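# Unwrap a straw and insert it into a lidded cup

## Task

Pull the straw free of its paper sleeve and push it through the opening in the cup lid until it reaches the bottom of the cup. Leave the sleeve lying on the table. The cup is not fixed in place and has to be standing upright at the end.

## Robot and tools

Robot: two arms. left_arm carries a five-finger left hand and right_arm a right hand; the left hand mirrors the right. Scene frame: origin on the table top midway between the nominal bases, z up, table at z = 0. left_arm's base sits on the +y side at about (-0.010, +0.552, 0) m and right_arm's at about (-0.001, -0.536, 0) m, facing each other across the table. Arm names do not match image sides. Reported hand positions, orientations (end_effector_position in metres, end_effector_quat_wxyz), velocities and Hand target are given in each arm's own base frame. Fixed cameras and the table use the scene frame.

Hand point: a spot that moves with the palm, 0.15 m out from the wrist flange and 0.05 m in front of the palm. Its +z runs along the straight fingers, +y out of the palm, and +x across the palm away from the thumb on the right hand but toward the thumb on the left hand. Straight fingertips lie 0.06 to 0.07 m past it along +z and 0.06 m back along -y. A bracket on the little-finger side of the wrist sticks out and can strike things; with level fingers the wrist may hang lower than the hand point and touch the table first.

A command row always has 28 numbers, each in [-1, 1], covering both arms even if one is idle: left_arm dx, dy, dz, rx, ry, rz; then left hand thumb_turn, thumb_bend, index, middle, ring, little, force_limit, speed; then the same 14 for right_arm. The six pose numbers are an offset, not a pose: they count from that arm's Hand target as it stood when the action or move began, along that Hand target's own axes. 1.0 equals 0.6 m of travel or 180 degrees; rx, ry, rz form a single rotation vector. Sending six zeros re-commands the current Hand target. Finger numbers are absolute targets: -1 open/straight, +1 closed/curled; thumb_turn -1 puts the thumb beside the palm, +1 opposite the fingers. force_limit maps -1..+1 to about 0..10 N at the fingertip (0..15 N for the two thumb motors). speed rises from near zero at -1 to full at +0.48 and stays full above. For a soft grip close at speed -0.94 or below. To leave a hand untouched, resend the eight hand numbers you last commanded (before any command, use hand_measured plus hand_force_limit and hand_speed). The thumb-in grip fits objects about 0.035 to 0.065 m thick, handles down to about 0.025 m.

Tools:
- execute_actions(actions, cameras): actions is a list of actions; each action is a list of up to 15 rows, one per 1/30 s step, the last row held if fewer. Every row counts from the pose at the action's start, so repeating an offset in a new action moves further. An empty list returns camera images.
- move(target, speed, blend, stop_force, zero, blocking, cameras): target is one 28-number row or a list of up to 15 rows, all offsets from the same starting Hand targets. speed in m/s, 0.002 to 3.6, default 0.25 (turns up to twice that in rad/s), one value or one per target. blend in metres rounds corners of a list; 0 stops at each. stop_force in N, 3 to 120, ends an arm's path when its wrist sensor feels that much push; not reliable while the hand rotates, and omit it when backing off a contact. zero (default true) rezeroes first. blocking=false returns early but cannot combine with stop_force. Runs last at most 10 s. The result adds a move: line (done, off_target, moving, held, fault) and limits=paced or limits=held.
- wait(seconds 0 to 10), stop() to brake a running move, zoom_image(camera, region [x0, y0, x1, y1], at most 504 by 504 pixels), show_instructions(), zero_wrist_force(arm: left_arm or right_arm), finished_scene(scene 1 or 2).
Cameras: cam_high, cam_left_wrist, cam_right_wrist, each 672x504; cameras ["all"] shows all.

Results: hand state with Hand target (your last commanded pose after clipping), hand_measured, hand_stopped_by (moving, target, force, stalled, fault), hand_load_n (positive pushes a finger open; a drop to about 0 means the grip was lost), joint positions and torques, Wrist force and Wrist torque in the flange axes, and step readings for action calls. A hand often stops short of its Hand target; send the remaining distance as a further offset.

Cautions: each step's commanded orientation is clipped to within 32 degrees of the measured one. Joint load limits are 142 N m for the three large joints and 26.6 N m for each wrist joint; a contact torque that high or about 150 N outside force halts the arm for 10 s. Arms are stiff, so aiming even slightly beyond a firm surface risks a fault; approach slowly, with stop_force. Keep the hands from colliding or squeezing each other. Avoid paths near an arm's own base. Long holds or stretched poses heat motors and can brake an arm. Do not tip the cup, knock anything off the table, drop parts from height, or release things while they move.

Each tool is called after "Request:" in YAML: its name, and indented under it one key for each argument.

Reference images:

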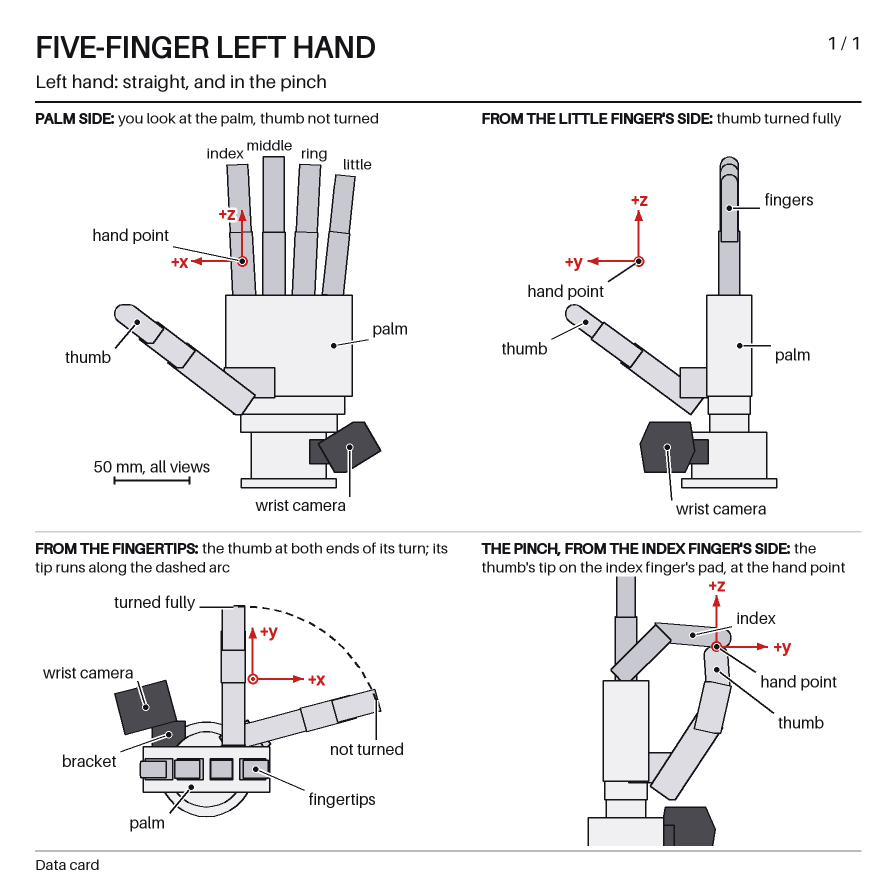

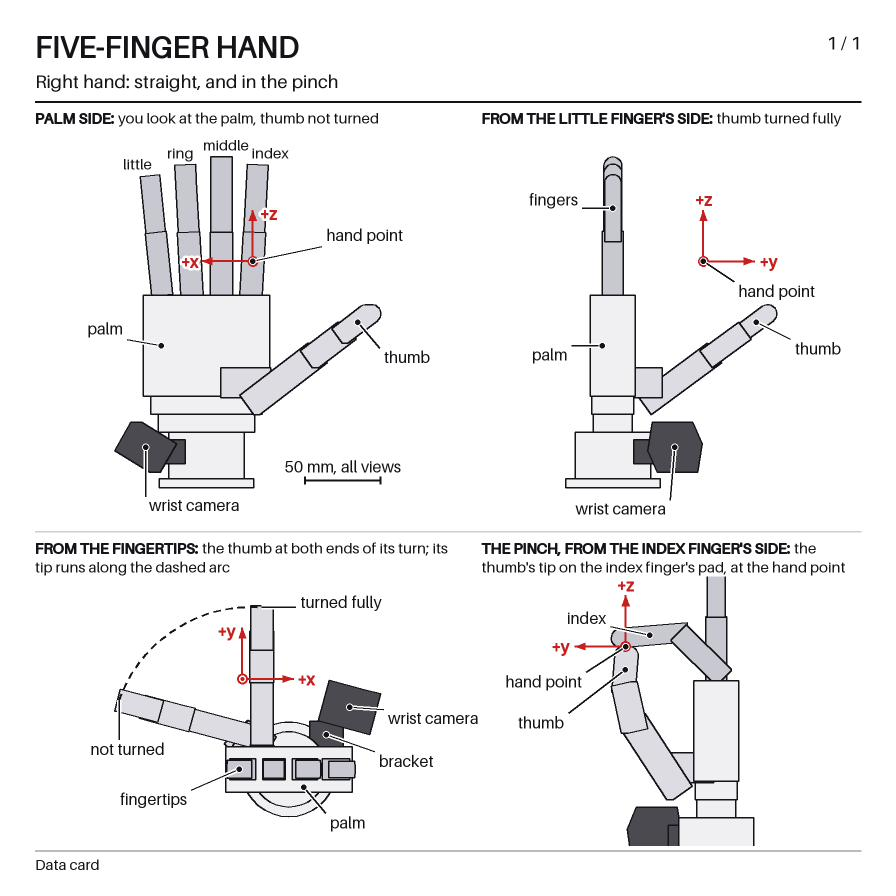

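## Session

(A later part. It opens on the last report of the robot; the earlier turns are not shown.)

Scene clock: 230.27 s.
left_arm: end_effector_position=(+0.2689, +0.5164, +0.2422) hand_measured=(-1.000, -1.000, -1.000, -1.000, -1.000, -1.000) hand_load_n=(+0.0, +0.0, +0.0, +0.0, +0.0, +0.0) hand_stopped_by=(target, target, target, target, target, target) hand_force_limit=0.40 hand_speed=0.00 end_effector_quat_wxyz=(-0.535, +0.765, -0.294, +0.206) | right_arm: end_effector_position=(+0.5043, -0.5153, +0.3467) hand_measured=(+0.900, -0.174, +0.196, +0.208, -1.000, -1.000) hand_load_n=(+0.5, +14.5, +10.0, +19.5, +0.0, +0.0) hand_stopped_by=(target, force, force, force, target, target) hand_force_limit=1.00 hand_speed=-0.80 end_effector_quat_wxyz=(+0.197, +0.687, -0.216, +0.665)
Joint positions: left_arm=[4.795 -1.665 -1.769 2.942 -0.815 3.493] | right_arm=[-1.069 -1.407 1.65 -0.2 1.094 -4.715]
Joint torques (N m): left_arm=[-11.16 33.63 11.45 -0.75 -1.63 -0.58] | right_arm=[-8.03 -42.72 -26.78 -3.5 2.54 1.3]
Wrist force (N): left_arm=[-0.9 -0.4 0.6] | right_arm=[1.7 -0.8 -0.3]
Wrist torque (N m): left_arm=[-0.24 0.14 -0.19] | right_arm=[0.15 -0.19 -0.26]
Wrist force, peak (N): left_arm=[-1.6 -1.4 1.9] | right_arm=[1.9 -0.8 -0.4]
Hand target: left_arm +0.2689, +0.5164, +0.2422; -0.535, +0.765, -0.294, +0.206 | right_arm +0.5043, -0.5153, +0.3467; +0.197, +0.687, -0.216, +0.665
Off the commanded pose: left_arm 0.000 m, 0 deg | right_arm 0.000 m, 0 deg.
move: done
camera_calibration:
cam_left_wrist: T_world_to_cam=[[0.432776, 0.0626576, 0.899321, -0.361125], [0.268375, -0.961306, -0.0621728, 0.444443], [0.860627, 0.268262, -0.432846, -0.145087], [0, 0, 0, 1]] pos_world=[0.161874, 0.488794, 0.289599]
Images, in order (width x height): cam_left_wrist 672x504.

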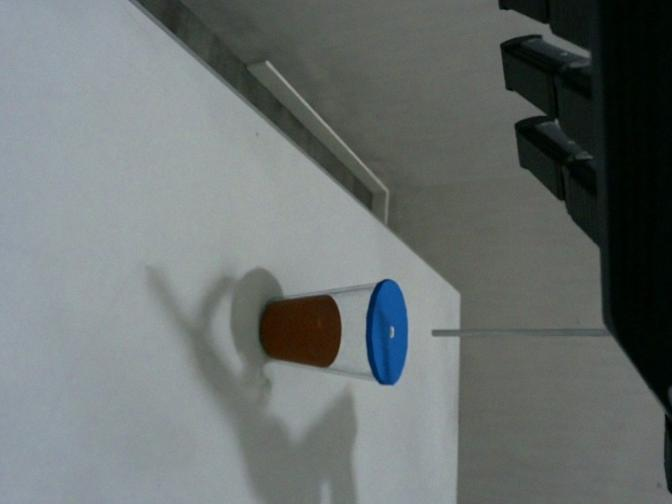

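Request:
move:
  target: [0,0,0,0,0,0,-1,-1,-1,-1,-1,-1,0.4,0,-0.05,0,0.005,0,0,0,0.9,-0.15,0.48,0.48,-1,-1,1,-0.8]
  speed: 0.05
  stop_force: 3
  cameras: ["cam_left_wrist"]

Request:
zoom_image:
  camera: "cam_left_wrist"
  region: [350, 270, 490, 390]

Scene clock: 232.77 s.
left_arm: end_effector_position=(+0.2689, +0.5164, +0.2422) hand_measured=(-1.000, -1.000, -1.000, -1.000, -1.000, -1.000) hand_load_n=(+0.0, +0.0, +0.0, +0.0, +0.0, -0.5) hand_stopped_by=(target, target, target, target, target, target) hand_force_limit=0.40 hand_speed=0.00 end_effector_quat_wxyz=(-0.535, +0.765, -0.294, +0.206) | right_arm: end_effector_position=(+0.5062, -0.5160, +0.3166) hand_measured=(+0.900, -0.174, +0.196, +0.208, -1.000, -1.000) hand_load_n=(+0.0, +14.0, +10.0, +19.5, +0.0, +0.0) hand_stopped_by=(target, force, force, force, target, target) hand_force_limit=1.00 hand_speed=-0.80 end_effector_quat_wxyz=(+0.197, +0.687, -0.216, +0.665)
Joint positions: left_arm=[4.795 -1.665 -1.769 2.942 -0.816 3.493] | right_arm=[-1.066 -1.383 1.701 -0.275 1.097 -4.715]
Joint torques (N m): left_arm=[-11.01 35.25 11.43 2 -1.9 -0.94] | right_arm=[-2.98 -42.11 -26.61 -1.52 -1.16 0.89]
Wrist force (N): left_arm=[-0.5 -0.3 1.0] | right_arm=[1.8 -0.7 -0.3]
Wrist torque (N m): left_arm=[-0.25 0.08 -0.17] | right_arm=[0.17 -0.20 -0.26]
Wrist force, peak (N): left_arm=[-1.1 -0.6 1.1] | right_arm=[2.4 -0.8 -0.5]
Hand target: left_arm +0.2689, +0.5164, +0.2422; -0.535, +0.765, -0.294, +0.206 | right_arm +0.5061, -0.5160, +0.3166; +0.197, +0.687, -0.216, +0.665
Off the commanded pose: left_arm 0.000 m, 0 deg | right_arm 0.000 m, 0 deg.
move: done
camera_calibration:
cam_left_wrist: T_world_to_cam=[[0.432856, 0.0627785, 0.899274, -0.361177], [0.268598, -0.961243, -0.0621823, 0.444282], [0.860517, 0.268459, -0.432942, -0.145111], [0, 0, 0, 1]] pos_world=[0.161875, 0.488693, 0.289599]
Images, in order (width x height): cam_left_wrist 672x504.

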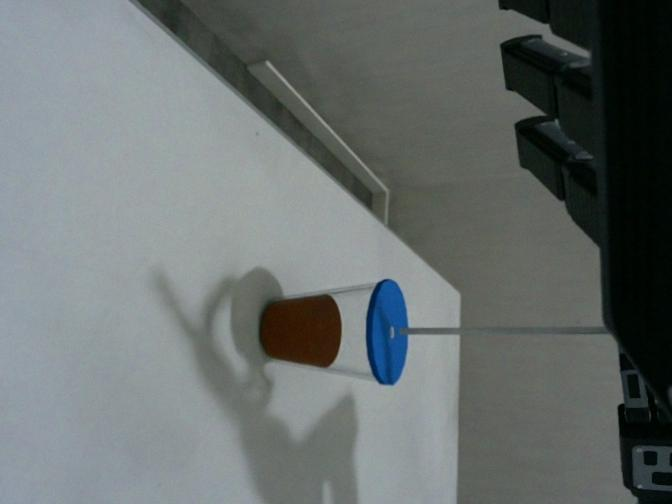

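Scaled by 3.600 from the camera's 672x504 image, which has a finer 960x720 frame.

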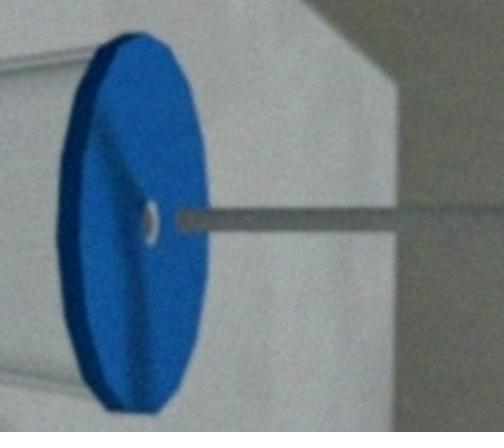

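Request:
move:
  target: [0,0,0,0,0,0,-1,-1,-1,-1,-1,-1,0.4,0,-0.0367,-0.0003,0.0008,0,0,0,0.9,-0.15,0.48,0.48,-1,-1,1,-0.8]
  speed: 0.03
  stop_force: 3
  cameras: ["cam_left_wrist"]

Request:
zoom_image:
  camera: "cam_left_wrist"
  region: [350, 270, 490, 390]

Scene clock: 234.80 s.
left_arm: end_effector_position=(+0.2689, +0.5164, +0.2422) hand_measured=(-1.000, -1.000, -1.000, -1.000, -1.000, -1.000) hand_load_n=(+0.0, +0.0, +0.0, +0.0, +0.0, +0.0) hand_stopped_by=(target, target, target, target, target, target) hand_force_limit=0.40 hand_speed=0.00 end_effector_quat_wxyz=(-0.535, +0.765, -0.294, +0.206) | right_arm: end_effector_position=(+0.5062, -0.5153, +0.2946) hand_measured=(+0.900, -0.174, +0.196, +0.208, -1.000, -1.000) hand_load_n=(+0.5, +14.0, +10.0, +19.5, +0.0, +0.0) hand_stopped_by=(target, force, force, force, target, target) hand_force_limit=1.00 hand_speed=-0.80 end_effector_quat_wxyz=(+0.197, +0.687, -0.216, +0.665)
Joint positions: left_arm=[4.795 -1.665 -1.769 2.942 -0.816 3.493] | right_arm=[-1.066 -1.366 1.74 -0.331 1.098 -4.715]
Joint torques (N m): left_arm=[-10.86 35 12.28 1.61 -1.9 -0.81] | right_arm=[8.06 -43.35 -25.27 1.04 1.93 1.43]
Wrist force (N): left_arm=[-0.8 -0.5 0.8] | right_arm=[1.6 -1.0 -0.5]
Wrist torque (N m): left_arm=[-0.26 0.13 -0.18] | right_arm=[0.15 -0.18 -0.27]
Wrist force, peak (N): left_arm=[-1.1 -0.7 0.9] | right_arm=[2.1 -0.8 -0.6]
Hand target: left_arm +0.2689, +0.5164, +0.2422; -0.535, +0.765, -0.294, +0.206 | right_arm +0.5062, -0.5153, +0.2946; +0.197, +0.687, -0.216, +0.665
Off the commanded pose: left_arm 0.000 m, 0 deg | right_arm 0.000 m, 0 deg.
move: done
camera_calibration:
cam_left_wrist: T_world_to_cam=[[0.432856, 0.0627785, 0.899274, -0.361177], [0.268598, -0.961243, -0.0621823, 0.444282], [0.860517, 0.268459, -0.432942, -0.145111], [0, 0, 0, 1]] pos_world=[0.161875, 0.488693, 0.289599]
Images, in order (width x height): cam_left_wrist 672x504.

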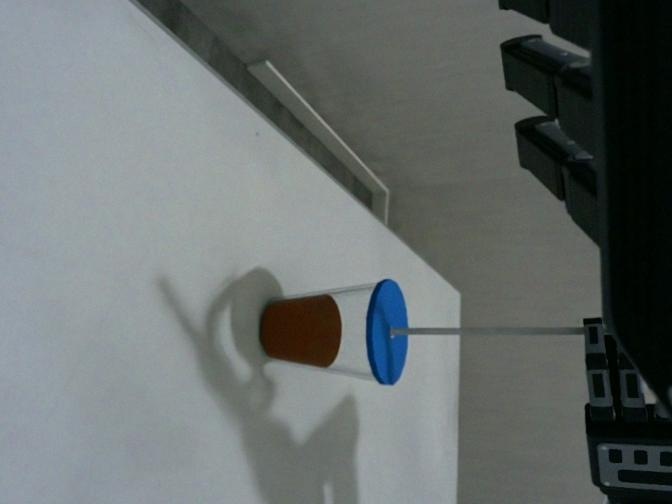

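Scaled by 3.600 from the camera's 672x504 image, which has a finer 960x720 frame.

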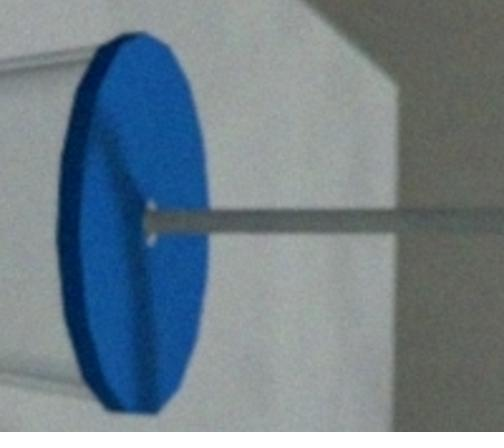

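Request:
move:
  target: [0,0,0,0,0,0,-1,-1,-1,-1,-1,-1,0.4,0,-0.1166,0.0019,0.0044,0,0,0,0.9,-0.15,0.48,0.48,-1,-1,1,-0.8]
  speed: 0.05
  stop_force: 3

Request:
move:
  target: [0,0,0,0,0,0,-1,-1,-1,-1,-1,-1,0.4,0,-0.0666,0.0011,0.0025,0,0,0,0.9,-0.15,0.48,0.48,-1,-1,1,-0.8]
  speed: 0.015
  stop_force: 3
  cameras: ["cam_left_wrist"]

Request:
zoom_image:
  camera: "cam_left_wrist"
  region: [220, 250, 500, 400]

Scene clock: 237.47 s.
left_arm: end_effector_position=(+0.2689, +0.5164, +0.2422) hand_measured=(-1.000, -1.000, -1.000, -1.000, -1.000, -1.000) hand_load_n=(+0.0, +0.0, +0.0, +0.0, +0.0, +0.0) hand_stopped_by=(target, target, target, target, target, target) hand_force_limit=0.40 hand_speed=0.00 end_effector_quat_wxyz=(-0.535, +0.765, -0.294, +0.206) | right_arm: end_effector_position=(+0.5062, -0.5153, +0.2246) hand_measured=(+0.900, -0.174, +0.196, +0.208, -1.000, -1.000) hand_load_n=(+0.5, +14.5, +10.0, +19.5, +0.0, +0.0) hand_stopped_by=(target, force, force, force, target, target) hand_force_limit=1.00 hand_speed=-0.80 end_effector_quat_wxyz=(+0.197, +0.687, -0.216, +0.665)
Joint positions: left_arm=[4.795 -1.665 -1.769 2.942 -0.816 3.493] | right_arm=[-1.066 -1.291 1.843 -0.509 1.098 -4.715]
Joint torques (N m): left_arm=[-11.06 34.63 12.86 1.18 -1.77 -0.62] | right_arm=[9.47 -44.54 -24.57 -1.99 1.92 1.23]
Wrist force (N): left_arm=[-0.9 -0.3 0.6] | right_arm=[1.4 -1.3 -0.3]
Wrist torque (N m): left_arm=[-0.24 0.14 -0.19] | right_arm=[0.12 -0.22 -0.23]
Wrist force, peak (N): left_arm=[-1.4 -0.6 0.7] | right_arm=[2.5 -0.9 -0.4]
Hand target: left_arm +0.2689, +0.5164, +0.2422; -0.535, +0.765, -0.294, +0.206 | right_arm +0.5062, -0.5153, +0.2246; +0.197, +0.687, -0.216, +0.665
Off the commanded pose: left_arm 0.000 m, 0 deg | right_arm 0.000 m, 0 deg.
move: done

Scene clock: 241.23 s.
left_arm: end_effector_position=(+0.2689, +0.5164, +0.2422) hand_measured=(-1.000, -1.000, -1.000, -1.000, -1.000, -1.000) hand_load_n=(+0.0, +0.0, +0.0, +0.0, +0.0, +0.0) hand_stopped_by=(target, target, target, target, target, target) hand_force_limit=0.40 hand_speed=0.00 end_effector_quat_wxyz=(-0.535, +0.765, -0.294, +0.206) | right_arm: end_effector_position=(+0.5062, -0.5153, +0.1868) hand_measured=(+0.900, -0.174, +0.196, +0.208, -1.000, -1.000) hand_load_n=(-1.0, +13.5, +10.0, +20.0, +0.0, +0.0) hand_stopped_by=(target, force, force, force, target, target) hand_force_limit=1.00 hand_speed=-0.80 end_effector_quat_wxyz=(+0.197, +0.687, -0.216, +0.665)
Joint positions: left_arm=[4.795 -1.665 -1.769 2.942 -0.816 3.493] | right_arm=[-1.066 -1.238 1.886 -0.605 1.098 -4.715]
Joint torques (N m): left_arm=[-10.53 33.37 14.65 0.43 -1.64 -0.46] | right_arm=[7.04 -44.93 -22.75 -3.15 1.05 -0.61]
Wrist force (N): left_arm=[-1.0 -0.3 0.7] | right_arm=[3.4 -2.1 -0.7]
Wrist torque (N m): left_arm=[-0.24 0.14 -0.19] | right_arm=[0.10 -0.21 -0.26]
Wrist force, peak (N): left_arm=[-1.3 -0.5 0.7] | right_arm=[10.1 -2.7 -1.4]
Hand target: left_arm +0.2689, +0.5164, +0.2422; -0.535, +0.765, -0.294, +0.206 | right_arm +0.5062, -0.5153, +0.1868; +0.197, +0.687, -0.216, +0.665 (not the last commanded pose)
Off the commanded pose: left_arm 0.000 m, 0 deg | right_arm 0.002 m, 0 deg.
move: contact (right_arm)
camera_calibration:
cam_left_wrist: T_world_to_cam=[[0.432856, 0.0627785, 0.899274, -0.361177], [0.268598, -0.961243, -0.0621823, 0.444282], [0.860517, 0.268459, -0.432942, -0.145111], [0, 0, 0, 1]] pos_world=[0.161875, 0.488693, 0.289599]
Images, in order (width x height): cam_left_wrist 672x504.

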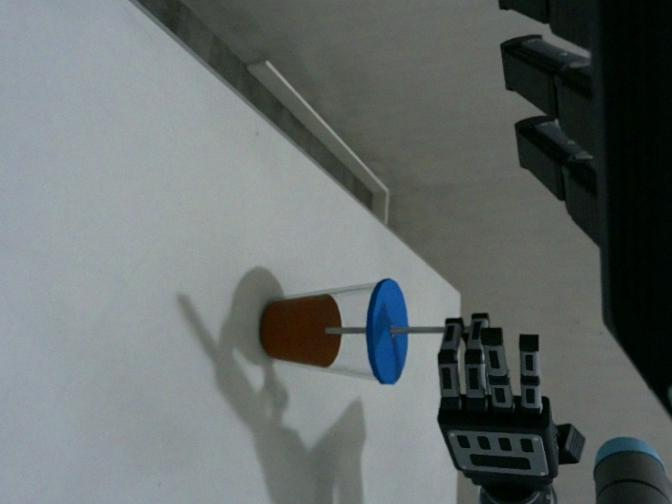

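Scaled by 1.800 from the camera's 672x504 image, which has a finer 960x720 frame.

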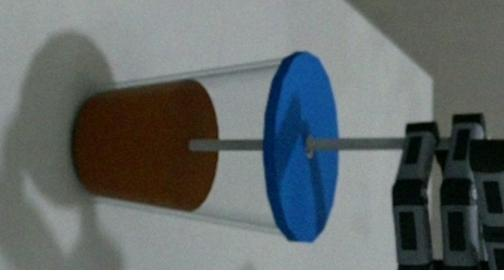

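Request:
execute_actions:
  actions:
    - [[0,0,0,0,0,0,-1,-1,-1,-1,-1,-1,0.4,0,0,0,0,0,0,0,0.9,-0.22,0.17,0.17,-1,-1,1,-0.85]]
    - [[0,0,0,0,0,0,-1,-1,-1,-1,-1,-1,0.4,0,0,0,0,0,0,0,0.9,-0.5,-0.35,-0.35,-1,-1,1,-0.6]]

Request:
wait:
  seconds: 0.5
  cameras: ["cam_left_wrist","cam_right_wrist"]

Scene clock: 243.37 s.
left_arm: end_effector_position=(+0.2689, +0.5164, +0.2422) hand_measured=(-1.000, -1.000, -1.000, -1.000, -1.000, -1.000) hand_load_n=(+0.0, +0.0, +0.0, +0.0, +0.0, +0.0) hand_stopped_by=(target, target, target, target, target, target) hand_force_limit=0.40 hand_speed=0.00 end_effector_quat_wxyz=(-0.535, +0.765, -0.294, +0.206) | right_arm: end_effector_position=(+0.5062, -0.5153, +0.1868) hand_measured=(+0.900, -0.500, -0.350, -0.350, -1.000, -1.000) hand_load_n=(+0.0, +0.5, +0.0, +0.0, +0.0, +0.0) hand_stopped_by=(target, target, target, target, target, target) hand_force_limit=1.00 hand_speed=-0.60 end_effector_quat_wxyz=(+0.197, +0.687, -0.216, +0.665)
Joint positions: left_arm=[4.795 -1.665 -1.769 2.942 -0.816 3.493] | right_arm=[-1.066 -1.238 1.886 -0.605 1.098 -4.715]
Joint torques (N m): left_arm=[-10.67 33.11 15.62 -0.01 -1.61 -0.23] | right_arm=[7.13 -42.08 -20.47 -3.18 1.01 -0.52]
Wrist force (N): left_arm=[-1.1 -0.5 1.0] | right_arm=[1.8 -0.9 -0.2]
Wrist torque (N m): left_arm=[-0.29 0.18 -0.20] | right_arm=[0.13 -0.21 -0.26]
Wrist force, peak (N): left_arm=[-1.3 -0.5 0.8] | right_arm=[4.4 -1.8 -1.0]
Hand target: left_arm +0.2689, +0.5164, +0.2422; -0.535, +0.765, -0.294, +0.206 | right_arm +0.5062, -0.5153, +0.1868; +0.197, +0.687, -0.216, +0.665
Off the commanded pose: left_arm 0.000 m, 0 deg | right_arm 0.000 m, 0 deg.
Step readings (end_effector_position of left_arm | right_arm):
0: (+0.2689, +0.5164, +0.2422) | (+0.5062, -0.5153, +0.1868)
1: (+0.2689, +0.5164, +0.2422) | (+0.5062, -0.5153, +0.1868)
2: (+0.2689, +0.5164, +0.2422) | (+0.5062, -0.5153, +0.1868)
4: (+0.2689, +0.5164, +0.2422) | (+0.5062, -0.5153, +0.1868)
8: (+0.2689, +0.5164, +0.2422) | (+0.5062, -0.5153, +0.1868)
15: (+0.2689, +0.5164, +0.2422) | (+0.5062, -0.5153, +0.1868)
16: (+0.2689, +0.5164, +0.2422) | (+0.5062, -0.5153, +0.1868)
17: (+0.2689, +0.5164, +0.2422) | (+0.5062, -0.5153, +0.1868)
19: (+0.2689, +0.5164, +0.2422) | (+0.5062, -0.5153, +0.1868)
23: (+0.2689, +0.5164, +0.2422) | (+0.5062, -0.5153, +0.1868)
30: (+0.2689, +0.5164, +0.2422) | (+0.5062, -0.5153, +0.1868)

Scene clock: 243.87 s.
left_arm: end_effector_position=(+0.2689, +0.5164, +0.2422) hand_measured=(-1.000, -1.000, -1.000, -1.000, -1.000, -1.000) hand_load_n=(+0.0, +0.0, +0.0, +0.0, +0.0, +0.0) hand_stopped_by=(target, target, target, target, target, target) hand_force_limit=0.40 hand_speed=0.00 end_effector_quat_wxyz=(-0.535, +0.765, -0.294, +0.206) | right_arm: end_effector_position=(+0.5062, -0.5153, +0.1868) hand_measured=(+0.900, -0.500, -0.350, -0.350, -1.000, -1.000) hand_load_n=(+0.0, +0.0, +0.0, +0.0, +0.0, +0.0) hand_stopped_by=(target, target, target, target, target, target) hand_force_limit=1.00 hand_speed=-0.60 end_effector_quat_wxyz=(+0.197, +0.687, -0.216, +0.665)
Joint positions: left_arm=[4.795 -1.665 -1.769 2.942 -0.816 3.493] | right_arm=[-1.066 -1.238 1.886 -0.605 1.098 -4.715]
Joint torques (N m): left_arm=[-10.42 33.45 16.24 -0.17 -1.68 -0.23] | right_arm=[7.53 -40.93 -19.97 -3.22 0.99 -0.62]
Wrist force (N): left_arm=[-1.0 -0.3 0.6] | right_arm=[1.9 -1.0 -0.3]
Wrist torque (N m): left_arm=[-0.22 0.14 -0.20] | right_arm=[0.11 -0.19 -0.27]
Wrist force, peak (N): left_arm=[-1.1 -0.6 0.9] | right_arm=[1.9 -1.0 -0.3]
Hand target: left_arm +0.2689, +0.5164, +0.2422; -0.535, +0.765, -0.294, +0.206 | right_arm +0.5062, -0.5153, +0.1868; +0.197, +0.687, -0.216, +0.665
Off the commanded pose: left_arm 0.000 m, 0 deg | right_arm 0.000 m, 0 deg.
wait: 0.50 s; at rest by 0.17 s
camera_calibration:
cam_left_wrist: T_world_to_cam=[[0.432856, 0.0627785, 0.899274, -0.361177], [0.268598, -0.961243, -0.0621823, 0.444282], [0.860517, 0.268459, -0.432942, -0.145111], [0, 0, 0, 1]] pos_world=[0.161875, 0.488693, 0.289599]
cam_right_wrist: T_world_to_cam=[[-0.537247, -0.812597, 0.225945, -0.191255], [-0.581515, 0.16284, -0.797072, 0.522461], [0.610906, -0.559615, -0.560023, -0.377233], [0, 0, 0, 1]] pos_world=[0.431521, -0.451596, 0.248393]
Images, in order (width x height): cam_left_wrist 672x504, cam_right_wrist 672x504.

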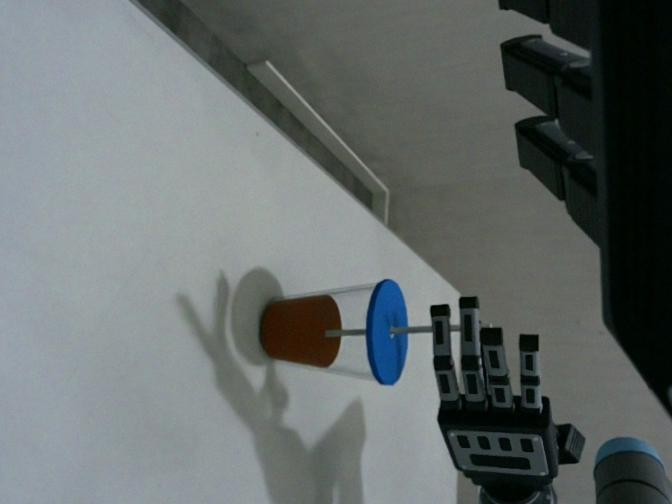

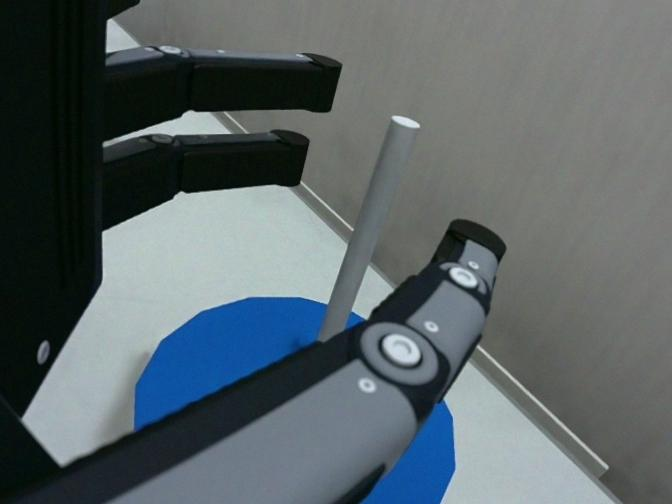

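Request:
move:
  target: [0,0,0,0,0,0,-1,-1,-1,-1,-1,-1,0.4,0,0,0,-0.25,0,0,0,0.9,-0.5,-0.35,-0.35,-1,-1,1,-0.6]
  speed: 0.12
  cameras: ["all"]

Scene clock: 245.83 s.
left_arm: end_effector_position=(+0.2689, +0.5164, +0.2422) hand_measured=(-1.000, -1.000, -1.000, -1.000, -1.000, -1.000) hand_load_n=(-0.5, +0.0, +0.0, +0.0, +0.0, +0.0) hand_stopped_by=(target, target, target, target, target, target) hand_force_limit=0.40 hand_speed=0.00 end_effector_quat_wxyz=(-0.535, +0.765, -0.294, +0.206) | right_arm: end_effector_position=(+0.3818, -0.4317, +0.1924) hand_measured=(+0.900, -0.500, -0.350, -0.350, -1.000, -1.000) hand_load_n=(+0.0, +0.0, +0.0, +0.0, +0.0, +0.0) hand_stopped_by=(target, target, target, target, target, target) hand_force_limit=1.00 hand_speed=-0.60 end_effector_quat_wxyz=(+0.197, +0.687, -0.216, +0.665)
Joint positions: left_arm=[4.795 -1.665 -1.769 2.942 -0.816 3.493] | right_arm=[-1.291 -1.576 2.281 -0.656 0.873 -4.728]
Joint torques (N m): left_arm=[-10.53 32.62 16.37 -0.66 -1.58 -0.09] | right_arm=[-3.88 -26.34 -9.12 -3.29 0.42 1.31]
Wrist force (N): left_arm=[-0.5 -0.3 0.8] | right_arm=[2.1 -0.8 -0.6]
Wrist torque (N m): left_arm=[-0.23 0.08 -0.17] | right_arm=[0.18 -0.21 -0.25]
Wrist force, peak (N): left_arm=[-1.1 -0.6 0.9] | right_arm=[1.7 -0.8 -1.6]
Hand target: left_arm +0.2689, +0.5164, +0.2422; -0.535, +0.765, -0.294, +0.206 | right_arm +0.3818, -0.4316, +0.1925; +0.197, +0.687, -0.216, +0.665
Off the commanded pose: left_arm 0.000 m, 0 deg | right_arm 0.000 m, 0 deg.
move: done
camera_calibration:
cam_left_wrist: T_world_to_cam=[[0.432856, 0.0627785, 0.899274, -0.361177], [0.268598, -0.961243, -0.0621823, 0.444282], [0.860517, 0.268459, -0.432942, -0.145111], [0, 0, 0, 1]] pos_world=[0.161875, 0.488693, 0.289599]
cam_right_wrist: T_world_to_cam=[[-0.537269, -0.812579, 0.225959, -0.191357], [-0.581597, 0.162921, -0.796996, 0.441064], [0.610809, -0.559618, -0.560126, -0.251322], [0, 0, 0, 1]] pos_world=[0.307221, -0.367995, 0.253993]

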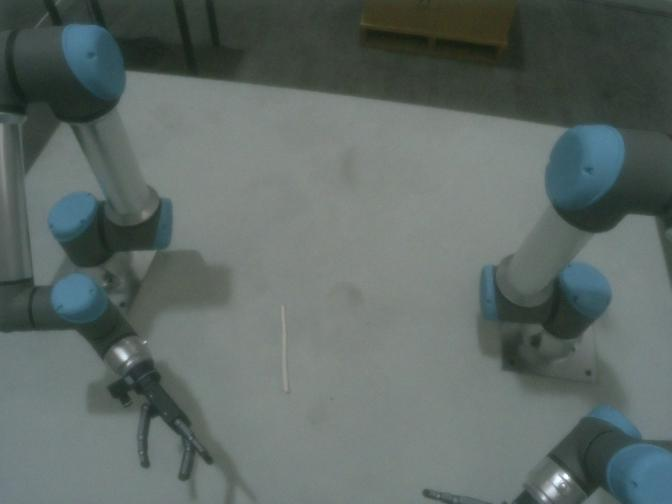

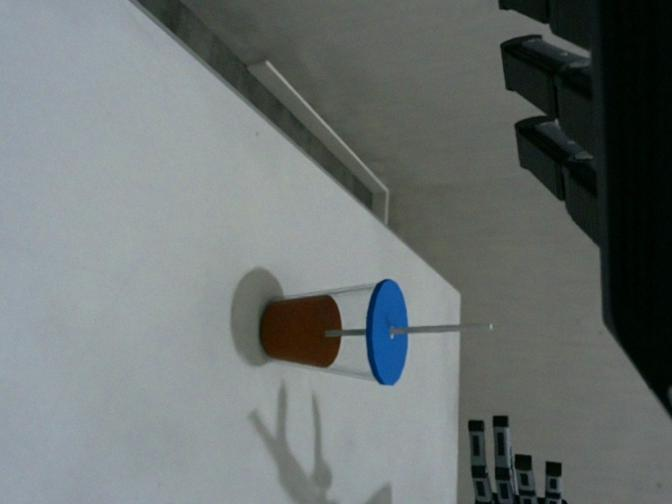

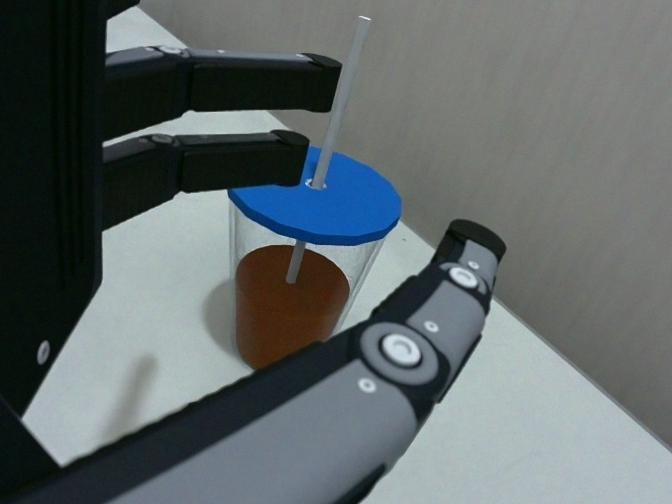

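Done: straw in the cup, cup upright, wrapper on the table.

Request:
finished_scene:
  scene: 2

The scene is finished: the task was done.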